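# Lift the ball off its ring and hold it

## Task

Raise the ball off the ring it rests on until it is at least one four-finger breadth (a hand's width across four fingers) above where it started, and keep it up there, gripped securely and not moving.

## Robot and tools

Robot: two seven-joint arms, left_arm and right_arm, each ending in a parallel two-finger gripper. The scene frame has its origin at table-top height, halfway between the two arms' nominal bases: +z is up, +x points out over the table, and left_arm sits on the +y side. Image left and right do not match arm names. A BASES line, if shown, gives each base's calibrated place. Reported hand positions and orientations may be off by a few centimetres, more at long reach.

Gripper axes: fingers point along the gripper's +z and open and close along its y. end_effector_position is the spot between the pads when closed, about 2 cm short of the fingertips; closing pushes the tips roughly 10 mm further along +z, mostly while the pads are over 40 mm apart.

The 14-number row (used by execute_actions and move): always one row covering both arms, even if one stays still. Order: dx, dy, dz, rx, ry, rz, opening for left_arm, then the same seven for right_arm. Every number lies in [-1, 1]. The six pose numbers are offsets, not poses: they are measured along that arm's own Hand target axes, starting from the Hand target at the start of the action or move. Scale: 1.0 equals 0.6 m for dx, dy, dz and 180 degrees for rx, ry, rz, which together form one rotation vector. Opening is absolute, not an offset: +1 is fully open (0.084 m), -1 fully closed. Sending all six pose numbers as 0 re-requests the current Hand target; a 0 opening is a real command, so repeat the present opening to leave a gripper alone.

execute_actions(actions, cameras): actions is a list of actions; each action is a table of up to 15 rows, one row per 1/30 s step, and a short table repeats its last row until 15 steps are done. All rows of one action count from the same start pose. The next action starts from the new Hand target, so repeating an offset moves further. An empty list just reports state and images.

move(target, speed, blend, opening_speed, blocking, cameras): drives each gripper along a straight line toward the offset given by one row, or by a list of up to 15 rows, all counted from the same starting Hand targets. speed is m/s, 0.002 to 1 (default 0.25; rotation capped at twice that in rad/s), one value or one per target. blend (m) rounds corners in a list. opening_speed (0.2 or more, scale units per second) makes finger changes gradual. Paths last 0.5 to 10 s, do not avoid obstacles or the other arm, and the gripper trails its path, more when fast or when the arm is nearly straight. Openings in later list targets apply only after everything comes to rest there. blocking=false returns after about 0.5 s while the move continues. The result adds a move: line with the ending (done, off_target, moving, held, fault) and any limits (paced means the sent pose was clipped; held means a check withheld steps). done means at rest within 3 mm and 2 degrees; neither done nor off_target tells you about contact.

wait(seconds 0 to 10): arms hold their last command; a running move continues. stop(): brakes a running move, needing some room. zoom_image(camera, region [x0, y0, x1, y1] pixels, at most 504 by 504) enlarges part of the latest image from cam_low, cam_left_wrist or cam_right_wrist (each 896x504). clear_fault(arm): clears a reported torque fault on left_arm or right_arm. finished_scene(scene): ends the scene for good; call it only once the ball is held up and steady.

Controller behaviour: each step the commanded pose is clipped to within 70 mm and 16 degrees of the measured gripper, so one action may fall short. Hand target in the result is the last commanded (clipped) pose and the base for the next offsets. A gripper may rest short of it; waiting does not help, so send the missing distance. An arm blocked by something keeps pushing until commanded back past its gripper. A clearance check withholds commands that bring the arms too close, but not fingers closing into the other arm.

Gripping: grip_measured reports the actual opening on the command scale; the last Joint positions number is the opening in metres. To hold, command an opening clearly below grip_measured; the bigger the gap, the harder the squeeze (about 24 N per pad maximum). Fast closes can hit harder.

Other result lines: end_effector_position (m), end_effector_quat_wxyz, velocities (m/s, rad/s) in the scene frame; Joint velocities shows "within noise" when still; Tool commands; joint torques (total drive output, including arm weight, noisy, positive toward larger joint angle). Joint ranges: elbow -0.192 to 3.927 (straight at 2.742), shoulder -2.059 to 2.094, wrist pitch -1.693 to 3.142, others around plus or minus 6.283.

Faults: contact torque at a joint's load limit (waist 43.7, shoulder 43.8, upper arm roll, elbow, forearm roll 27.9, wrist pitch 15, wrist roll 15.7 N m; a held load counts) causes a TORQUE FAULT; the arm backs off and stops until clear_fault. A motor pinned at its torque limit for 1 s does the same. Holding weight, stretching out or pushing at an unreachable pose heats motors: MOTOR HOT appears at 65 °C, and at 80 °C an OVER-TEMPERATURE FAULT brakes the arm for 30 to 60 s or more.

Avoid: dropping the ball or letting it roll off the table, releasing it while it moves, fast impacts, hard pushes, and any collision or squeeze between the two arms, which can fail the task. Loose objects may get brief nudges, so grip firmly before lifting and move smoothly.

Each tool is called after ">>>" as name(argument=value, ...) on one line, values as JSON.

## Session

>>> execute_actions(actions=[])

Scene clock: 0.00 s.
left_arm: end_effector_position=(+0.6102, +0.6044, +0.2843) grip_measured=+1.00 end_effector_quat_wxyz=(+0.031, -0.570, +0.820, -0.047) | right_arm: end_effector_position=(+0.4778, +0.1928, +0.3011) grip_measured=+1.00 end_effector_quat_wxyz=(-0.213, +0.451, +0.864, +0.071)
Joint positions: left_arm=[0.484 0.426 -0.118 1.816 -0.029 1.309 2.3 0.084] | right_arm=[0.618 0.71 0.055 2.273 0.415 1.603 -1.494 0.084]
Joint velocities: within noise
Joint torques (N m): no reading
Motor temperatures (°C): left_arm=[31 30 34 37 37 41 31] | right_arm=[29 35 31 32 38 29 34]
Hand target: left_arm +0.6102, +0.6044, +0.2843; +0.031, -0.570, +0.820, -0.047 | right_arm +0.4778, +0.1928, +0.3011; -0.213, +0.451, +0.864, +0.071
Tool commands: left_gripper/opening=+1.0 right_gripper/opening=+1.0

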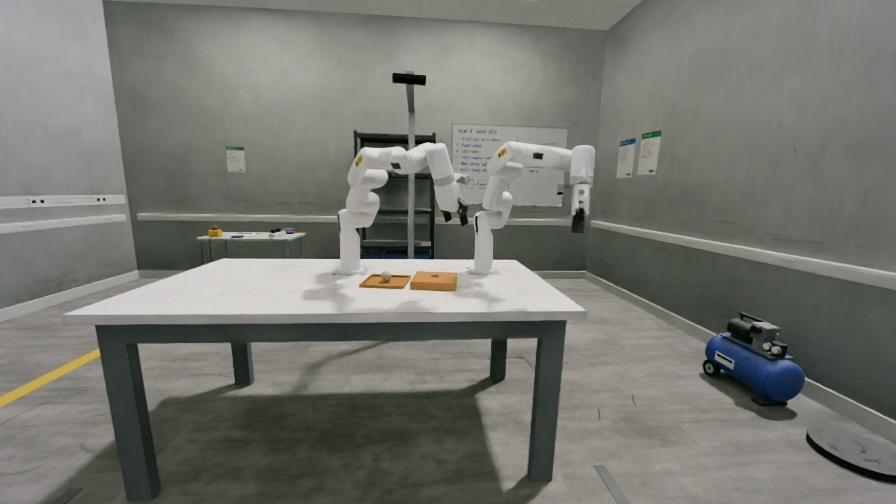

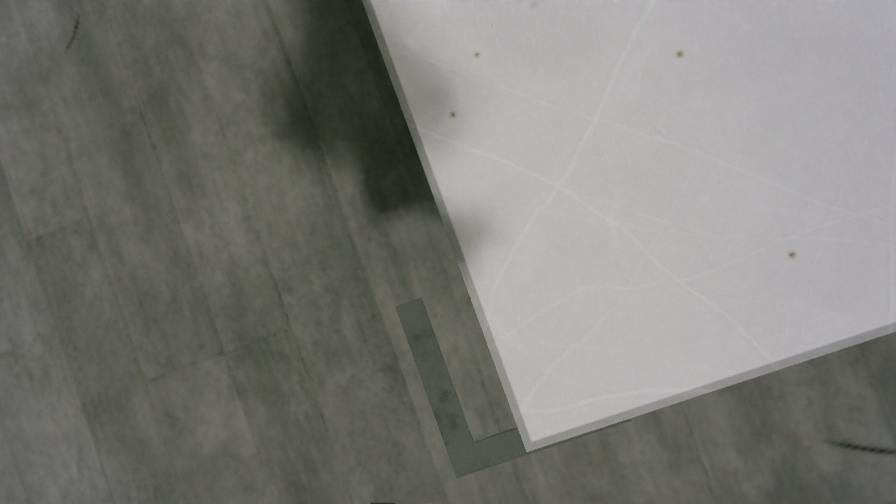

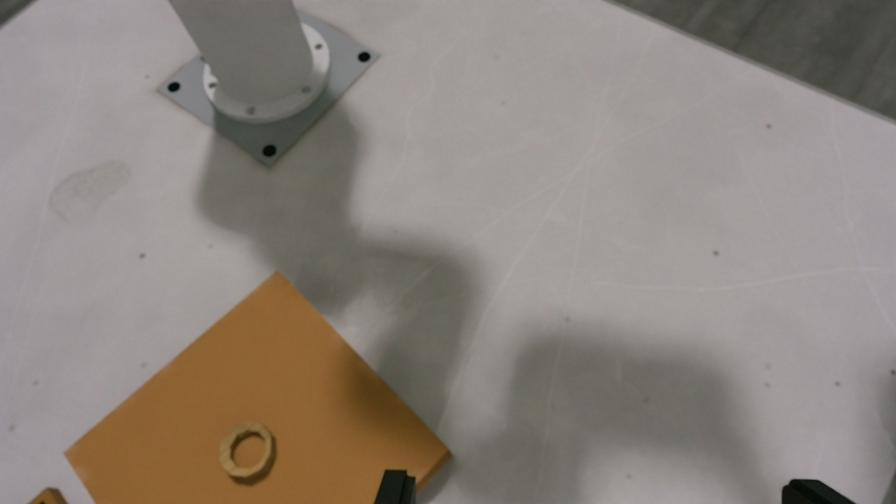

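>>> zoom_image(camera="cam_low", region=[300, 180, 540, 320])

Scaled by 2.100 from the camera's 896x504 image, which has a finer 1280x720 frame.

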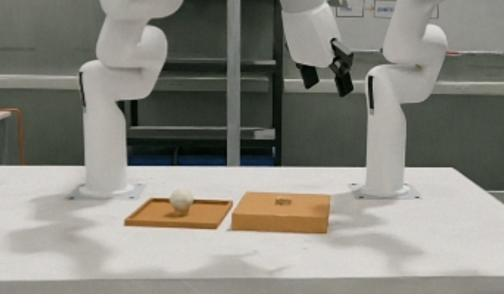

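>>> move(target=[0,0,0,0,0,0,1,-0.2448,-0.4597,-0.1175,-0.0653,-0.1307,0.190,1])

Scene clock: 24.73 s.
left_arm: end_effector_position=(+0.6102, +0.6044, +0.2843) grip_measured=+1.00 end_effector_quat_wxyz=(+0.031, -0.570, +0.820, -0.047) | right_arm: end_effector_position=(+0.3501, -0.1004, +0.3202) grip_measured=+1.00 end_effector_quat_wxyz=(+0.000, +0.706, +0.708, +0.000)
Joint positions: left_arm=[0.484 0.426 -0.118 1.816 -0.029 1.309 2.3 0.084] | right_arm=[0.588 -0.407 -0.046 0.984 -0.018 1.391 -1.004 0.084]
Joint velocities: within noise
Joint torques (N m): left_arm=[-0.27 -19.55 -0.68 15.53 0.07 -2.11 -0.13] | right_arm=[-4.6 -10.41 2.07 14.75 -2.42 -0.07 0.83]
Motor temperatures (°C): left_arm=[31 31 34 38 37 41 31] | right_arm=[29 36 31 33 38 29 34]
Hand target: left_arm +0.6102, +0.6044, +0.2843; +0.031, -0.570, +0.820, -0.047 | right_arm +0.3501, -0.1004, +0.3202; +0.000, +0.706, +0.708, +0.000
Off the commanded pose: left_arm 0.000 m, 0 deg | right_arm 0.000 m, 0 deg.
move: done

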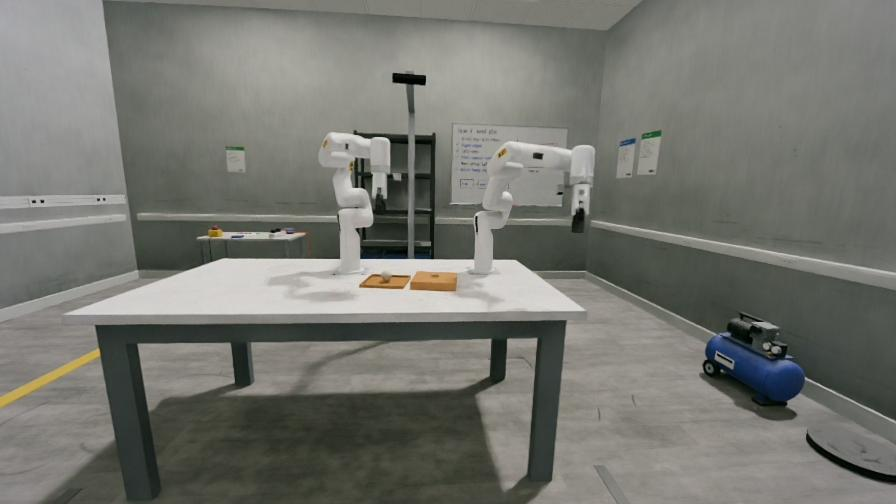

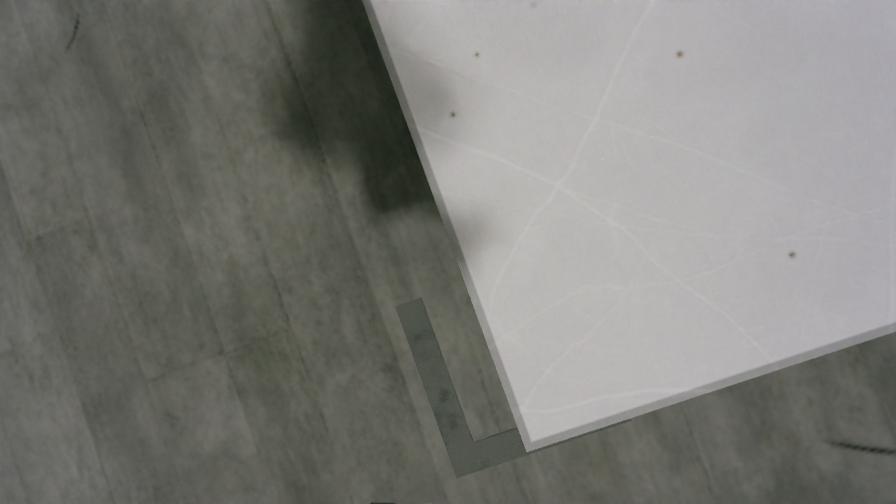

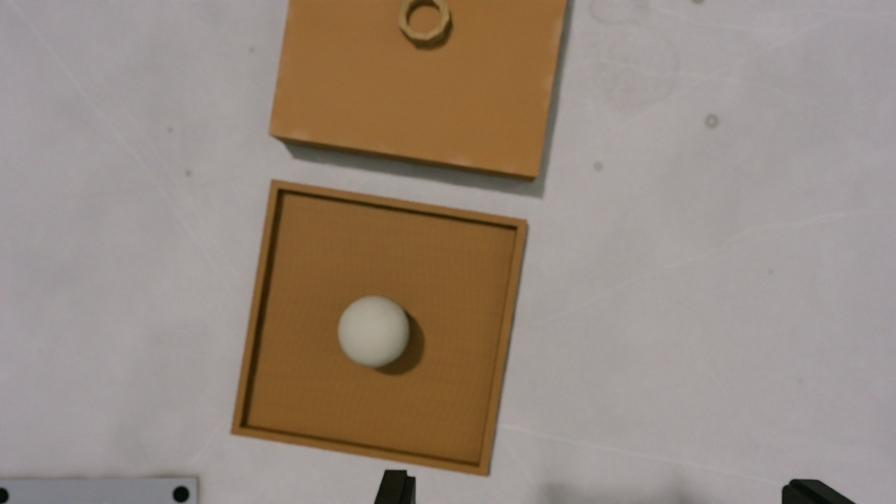

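>>> move(target=[0,0,0,0,0,0,1,0,-0.1667,0.2,0,0,0,1], cameras=["cam_right_wrist"])

>>> zoom_image(camera="cam_right_wrist", region=[392, 104, 892, 504])

Scene clock: 35.10 s.
left_arm: end_effector_position=(+0.6102, +0.6044, +0.2843) grip_measured=+1.00 end_effector_quat_wxyz=(+0.031, -0.570, +0.820, -0.047) | right_arm: end_effector_position=(+0.2500, -0.1005, +0.2003) grip_measured=+1.00 end_effector_quat_wxyz=(+0.000, +0.706, +0.708, +0.000)
Joint positions: left_arm=[0.484 0.426 -0.118 1.816 -0.029 1.309 2.3 0.084] | right_arm=[0.652 -0.666 0.06 0.459 0.042 1.124 -0.871 0.084]
Joint velocities: within noise
Joint torques (N m): left_arm=[-0.38 -19.7 -0.81 15.73 0.13 -1.96 0] | right_arm=[4.32 -6.14 1.62 14.32 3.16 -2.86 0.83]
Motor temperatures (°C): left_arm=[31 31 34 39 37 41 31] | right_arm=[29 36 31 33 38 29 34]
Hand target: left_arm +0.6102, +0.6044, +0.2843; +0.031, -0.570, +0.820, -0.047 | right_arm +0.2500, -0.1005, +0.2002; +0.000, +0.706, +0.708, +0.000
Off the commanded pose: left_arm 0.000 m, 0 deg | right_arm 0.000 m, 0 deg.
move: done
Images, in order (width x height): cam_right_wrist 896x504.

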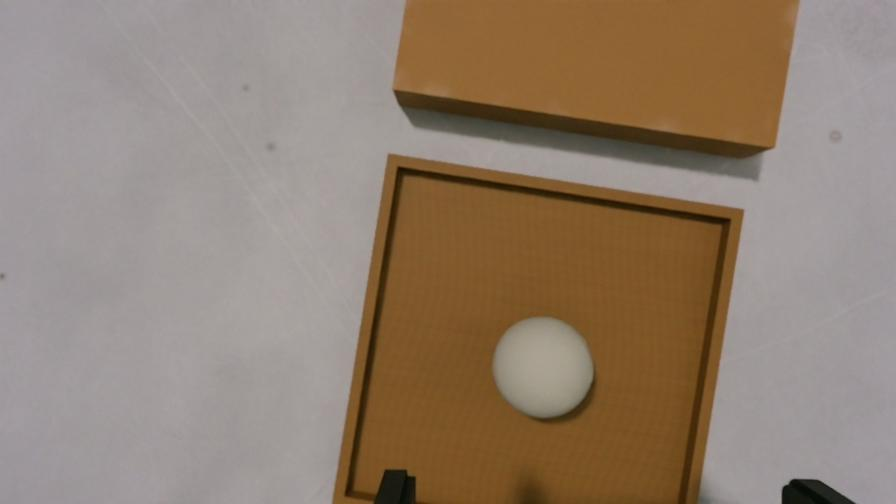

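Scaled by 1.008 from the camera's 896x504 image, which has a finer 1280x720 frame.

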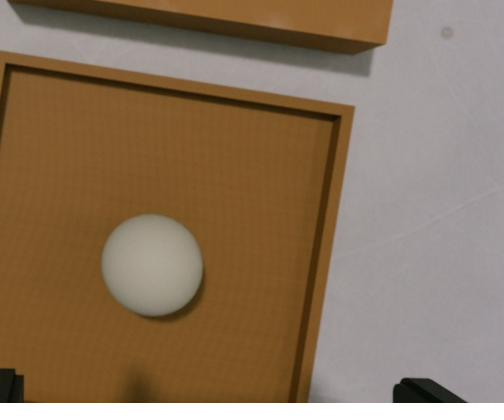

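>>> move(target=[0,0,0,0,0,0,1,0.0125,0.0167,0.1833,0,0,0,1], speed=0.15, cameras=["cam_right_wrist","cam_low"])

>>> zoom_image(camera="cam_low", region=[340, 230, 440, 300])

Scene clock: 49.97 s.
left_arm: end_effector_position=(+0.6102, +0.6044, +0.2843) grip_measured=+1.00 end_effector_quat_wxyz=(+0.031, -0.570, +0.820, -0.047) | right_arm: end_effector_position=(+0.2600, -0.0929, +0.0903) grip_measured=+1.00 end_effector_quat_wxyz=(+0.000, +0.706, +0.708, +0.000)
Joint positions: left_arm=[0.484 0.426 -0.118 1.816 -0.029 1.309 2.3 0.084] | right_arm=[0.648 -0.385 0.075 0.3 0.046 0.684 -0.871 0.084]
Joint velocities: within noise
Joint torques (N m): left_arm=[-0.42 -19.69 -0.77 15.83 0.29 -2.1 -0.07] | right_arm=[-4.39 -2.23 1.59 16.31 -2.5 -2.93 0.85]
Motor temperatures (°C): left_arm=[31 31 34 39 37 41 31] | right_arm=[29 36 31 33 38 29 34]
Hand target: left_arm +0.6102, +0.6044, +0.2843; +0.031, -0.570, +0.820, -0.047 | right_arm +0.2600, -0.0929, +0.0903; +0.000, +0.706, +0.708, +0.000
Off the commanded pose: left_arm 0.000 m, 0 deg | right_arm 0.000 m, 0 deg.
move: done
Images, in order (width x height): cam_low 896x504, cam_right_wrist 896x504.

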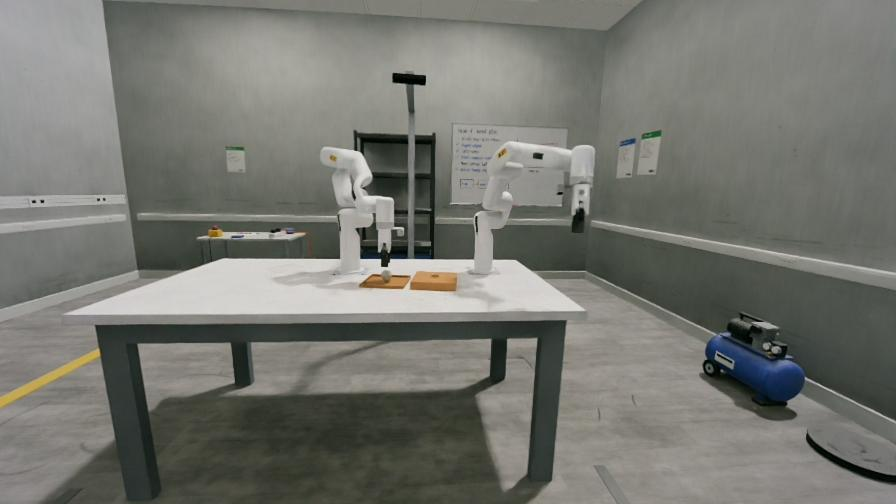

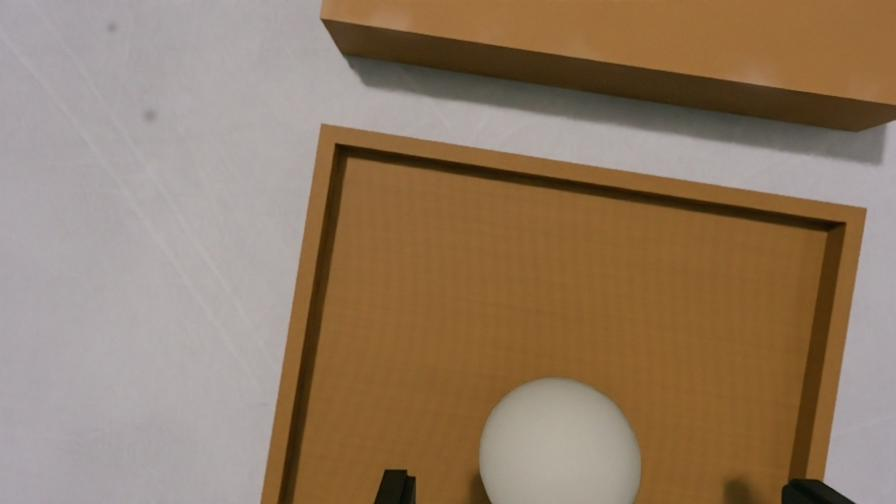

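Scaled by 5.040 from the camera's 896x504 image, which has a finer 1280x720 frame.

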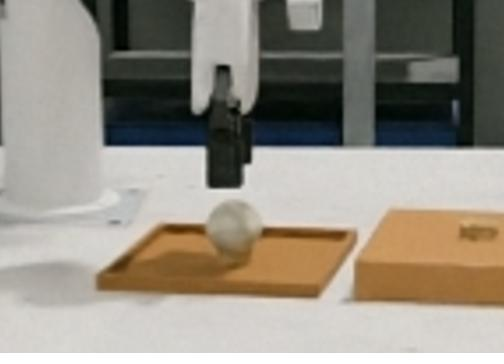

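>>> move(target=[0,0,0,0,0,0,1,0.005,-0.003,0.075,0,0,0,1], speed=0.1, cameras=["cam_right_wrist","cam_low"])

>>> zoom_image(camera="cam_low", region=[360, 250, 410, 300])

Scene clock: 60.80 s.
left_arm: end_effector_position=(+0.6102, +0.6044, +0.2843) grip_measured=+1.00 end_effector_quat_wxyz=(+0.031, -0.570, +0.820, -0.047) | right_arm: end_effector_position=(+0.2582, -0.0899, +0.0453) grip_measured=+1.00 end_effector_quat_wxyz=(+0.000, +0.706, +0.708, +0.000)
Joint positions: left_arm=[0.484 0.426 -0.118 1.816 -0.029 1.309 2.3 0.084] | right_arm=[0.649 -0.216 0.088 0.266 0.042 0.482 -0.855 0.084]
Joint velocities: within noise
Joint torques (N m): left_arm=[-0.23 -19.48 -0.92 15.84 0.28 -2.05 -0.13] | right_arm=[-4.42 -3.86 1.64 14.29 -2.33 -2.92 0.79]
Motor temperatures (°C): left_arm=[31 31 34 39 37 41 31] | right_arm=[29 36 31 34 38 30 34]
Hand target: left_arm +0.6102, +0.6044, +0.2843; +0.031, -0.570, +0.820, -0.047 | right_arm +0.2582, -0.0899, +0.0453; +0.000, +0.706, +0.708, +0.000
Off the commanded pose: left_arm 0.000 m, 0 deg | right_arm 0.000 m, 0 deg.
move: done
Images, in order (width x height): cam_low 896x504, cam_right_wrist 896x504.

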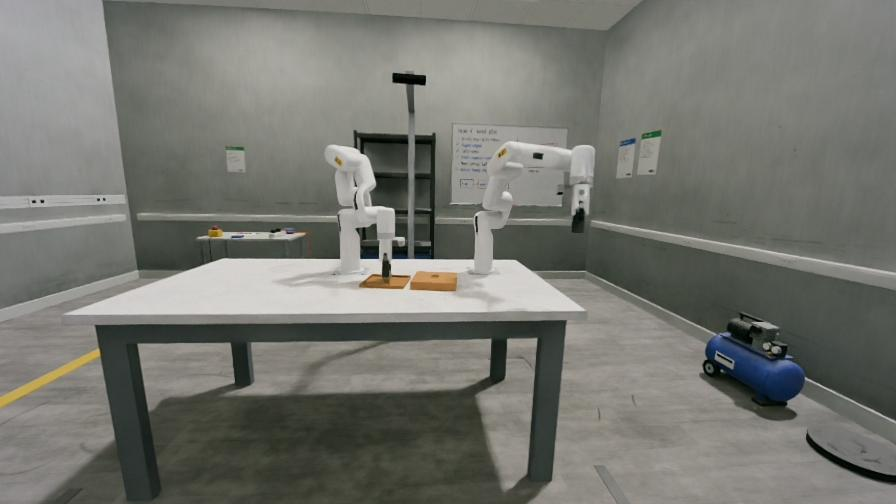

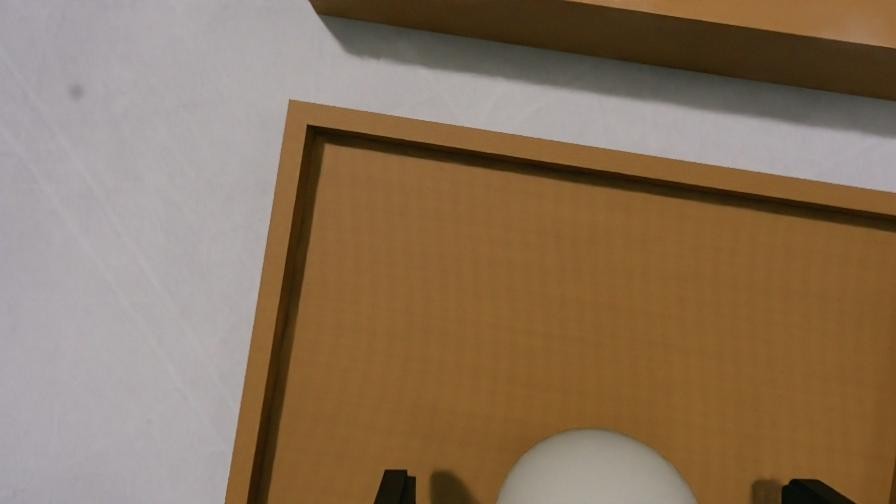

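Scaled by 10.080 from the camera's 896x504 image, which has a finer 1280x720 frame.

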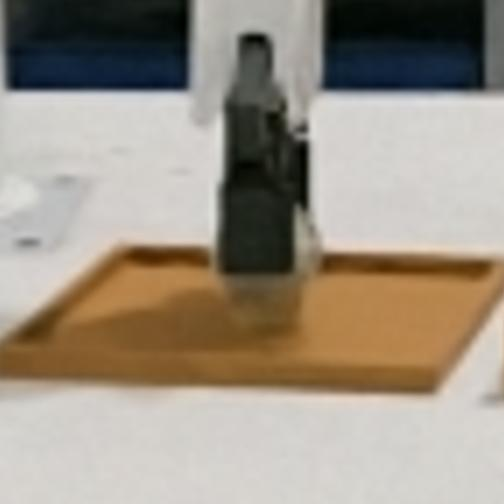

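>>> move(target=[[0,0,0,0,0,0,1,0,0,0.0205,0,0,0,1],[0,0,0,0,0,0,1,0,0,0.0205,0,0,0,-0.1]], speed=0.08, opening_speed=0.6, cameras=["cam_right_wrist","cam_low"])

>>> zoom_image(camera="cam_low", region=[360, 250, 410, 300])

Scene clock: 70.70 s.
left_arm: end_effector_position=(+0.6102, +0.6044, +0.2843) grip_measured=+1.00 end_effector_quat_wxyz=(+0.031, -0.570, +0.820, -0.047) | right_arm: end_effector_position=(+0.2582, -0.0899, +0.0330) grip_measured=+0.10 end_effector_quat_wxyz=(+0.000, +0.706, +0.708, +0.000)
Joint positions: left_arm=[0.484 0.426 -0.118 1.816 -0.029 1.309 2.3 0.084] | right_arm=[0.646 -0.163 0.09 0.262 0.037 0.425 -0.851 0.048]
Joint velocities: within noise
Joint torques (N m): left_arm=[-0.31 -19.55 -0.76 15.88 0.33 -2.09 0] | right_arm=[-4.09 -4.2 1.55 10.77 -2.2 -2.47 0.81]
Motor temperatures (°C): left_arm=[31 31 34 39 37 41 31] | right_arm=[29 36 31 34 38 30 34]
Hand target: left_arm +0.6102, +0.6044, +0.2843; +0.031, -0.570, +0.820, -0.047 | right_arm +0.2582, -0.0899, +0.0330; +0.000, +0.706, +0.708, +0.000
Off the commanded pose: left_arm 0.000 m, 0 deg | right_arm 0.000 m, 0 deg.
move: done
Images, in order (width x height): cam_low 896x504, cam_right_wrist 896x504.

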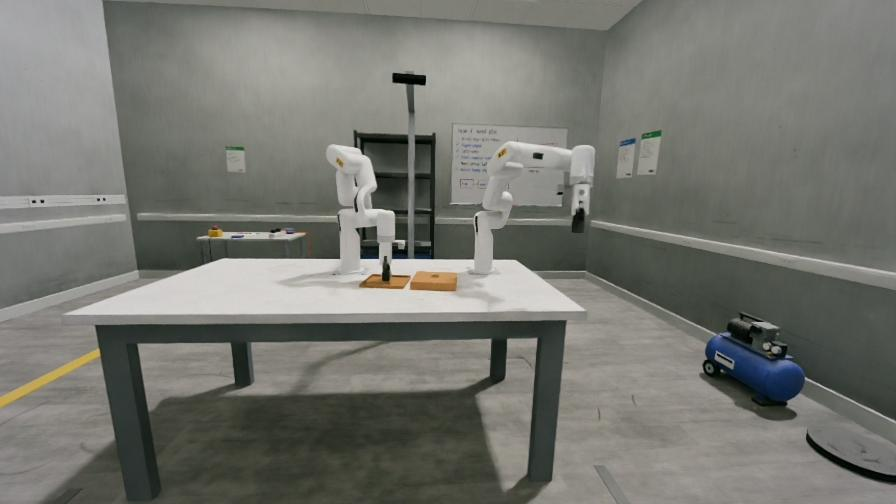

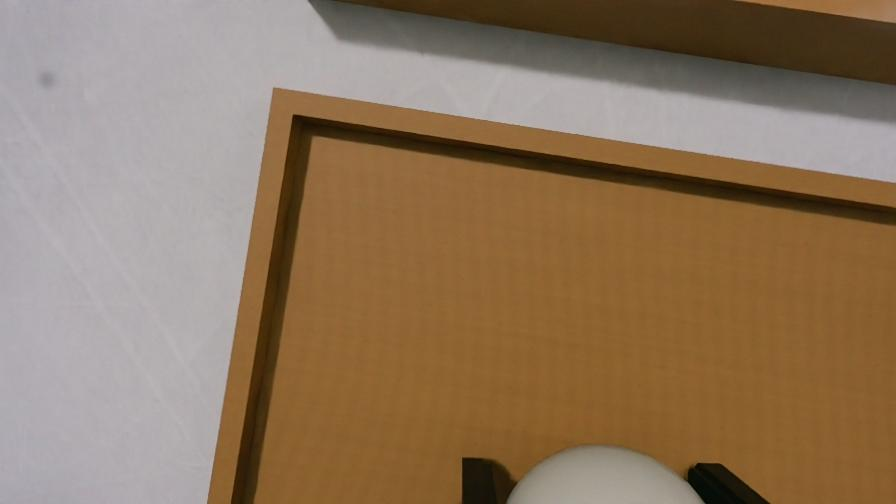

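Scaled by 10.080 from the camera's 896x504 image, which has a finer 1280x720 frame.

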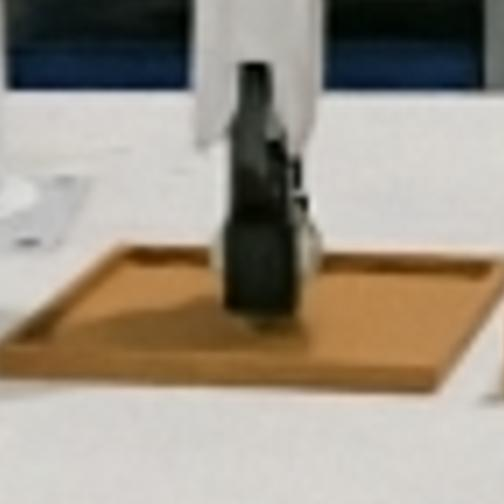

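>>> move(target=[[0,0,0,0,0,0,1,0,0,0,0,0,0,-0.5],[0,0,0,0,0,0,1,0,0,-0.22,0,0,0,-0.5]], speed=0.12, opening_speed=0.6, cameras=["cam_right_wrist","cam_low"])

>>> zoom_image(camera="cam_low", region=[340, 220, 420, 300])

Scene clock: 79.30 s.
left_arm: end_effector_position=(+0.6102, +0.6044, +0.2843) grip_measured=+1.00 end_effector_quat_wxyz=(+0.031, -0.570, +0.820, -0.047) | right_arm: end_effector_position=(+0.2582, -0.0900, +0.1649) grip_measured=+0.10 end_effector_quat_wxyz=(+0.000, +0.706, +0.708, +0.000)
Joint positions: left_arm=[0.484 0.426 -0.118 1.816 -0.029 1.309 2.3 0.084] | right_arm=[0.653 -0.563 0.072 0.418 0.047 0.98 -0.865 0.048]
Joint velocities: within noise
Joint torques (N m): left_arm=[0.02 -19.37 -0.67 16.11 0.27 -2.16 -0.03] | right_arm=[1.13 -7.74 -1.98 18.7 -2.39 -0.32 -1.04]
Motor temperatures (°C): left_arm=[31 31 34 39 37 41 31] | right_arm=[29 36 31 33 38 30 34]
Hand target: left_arm +0.6102, +0.6044, +0.2843; +0.031, -0.570, +0.820, -0.047 | right_arm +0.2582, -0.0900, +0.1650; +0.000, +0.706, +0.708, +0.000
Off the commanded pose: left_arm 0.000 m, 0 deg | right_arm 0.000 m, 0 deg.
move: done
Images, in order (width x height): cam_low 896x504, cam_right_wrist 896x504.

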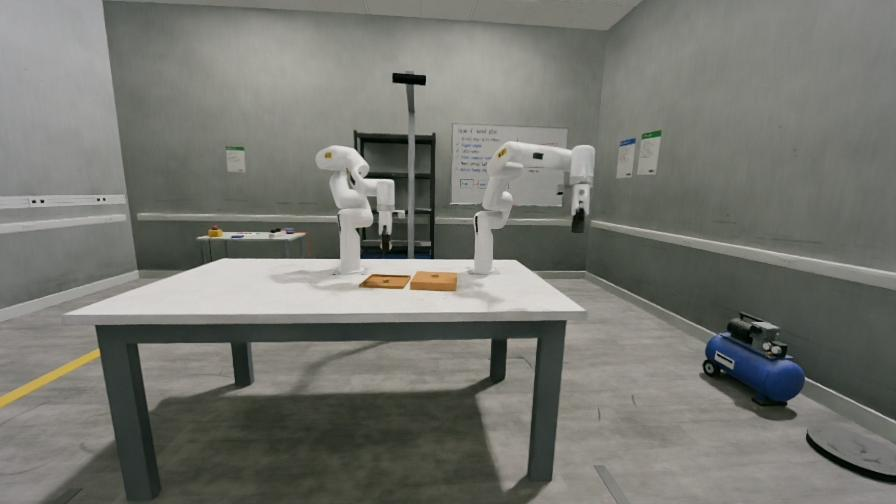

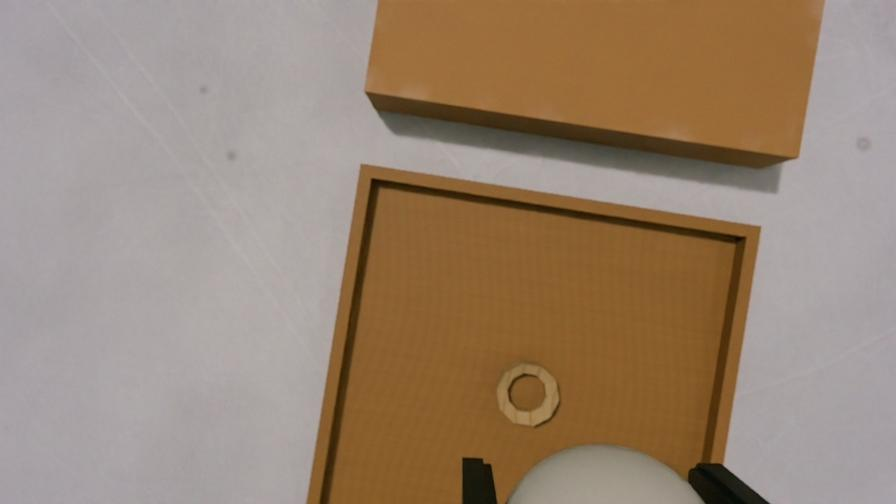

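Scaled by 6.300 from the camera's 896x504 image, which has a finer 1280x720 frame.

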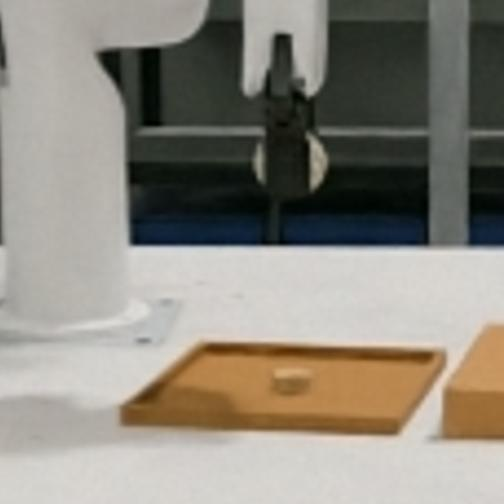

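Held. Wait for settle, then finish.

>>> wait(seconds=1.5, cameras=[])

>>> finished_scene(scene=1)

Scene clock: 84.80 s.
left_arm: end_effector_position=(+0.6102, +0.6044, +0.2843) grip_measured=+1.00 end_effector_quat_wxyz=(+0.031, -0.570, +0.820, -0.047) | right_arm: end_effector_position=(+0.2582, -0.0900, +0.1650) grip_measured=+0.10 end_effector_quat_wxyz=(+0.000, +0.706, +0.708, +0.000)
Joint positions: left_arm=[0.484 0.426 -0.118 1.816 -0.029 1.309 2.3 0.084] | right_arm=[0.653 -0.563 0.072 0.418 0.047 0.98 -0.865 0.048]
Joint velocities: within noise
Joint torques (N m): left_arm=[-0.19 -19.56 -0.66 16.26 0.52 -2.09 -0.09] | right_arm=[-3.14 -7.63 -2.03 18.61 -2.39 -0.14 -0.88]
Motor temperatures (°C): left_arm=[31 31 34 39 37 41 31] | right_arm=[29 36 31 34 38 30 34]
Hand target: left_arm +0.6102, +0.6044, +0.2843; +0.031, -0.570, +0.820, -0.047 | right_arm +0.2582, -0.0900, +0.1650; +0.000, +0.706, +0.708, +0.000
Tool commands: left_gripper/opening=+1.0 right_gripper/opening=-0.5
Off the commanded pose: left_arm 0.000 m, 0 deg | right_arm 0.000 m, 0 deg.
wait: 1.50 s; at rest from the start
No camera images: "cameras" was empty.

The scene is finished: the task was done.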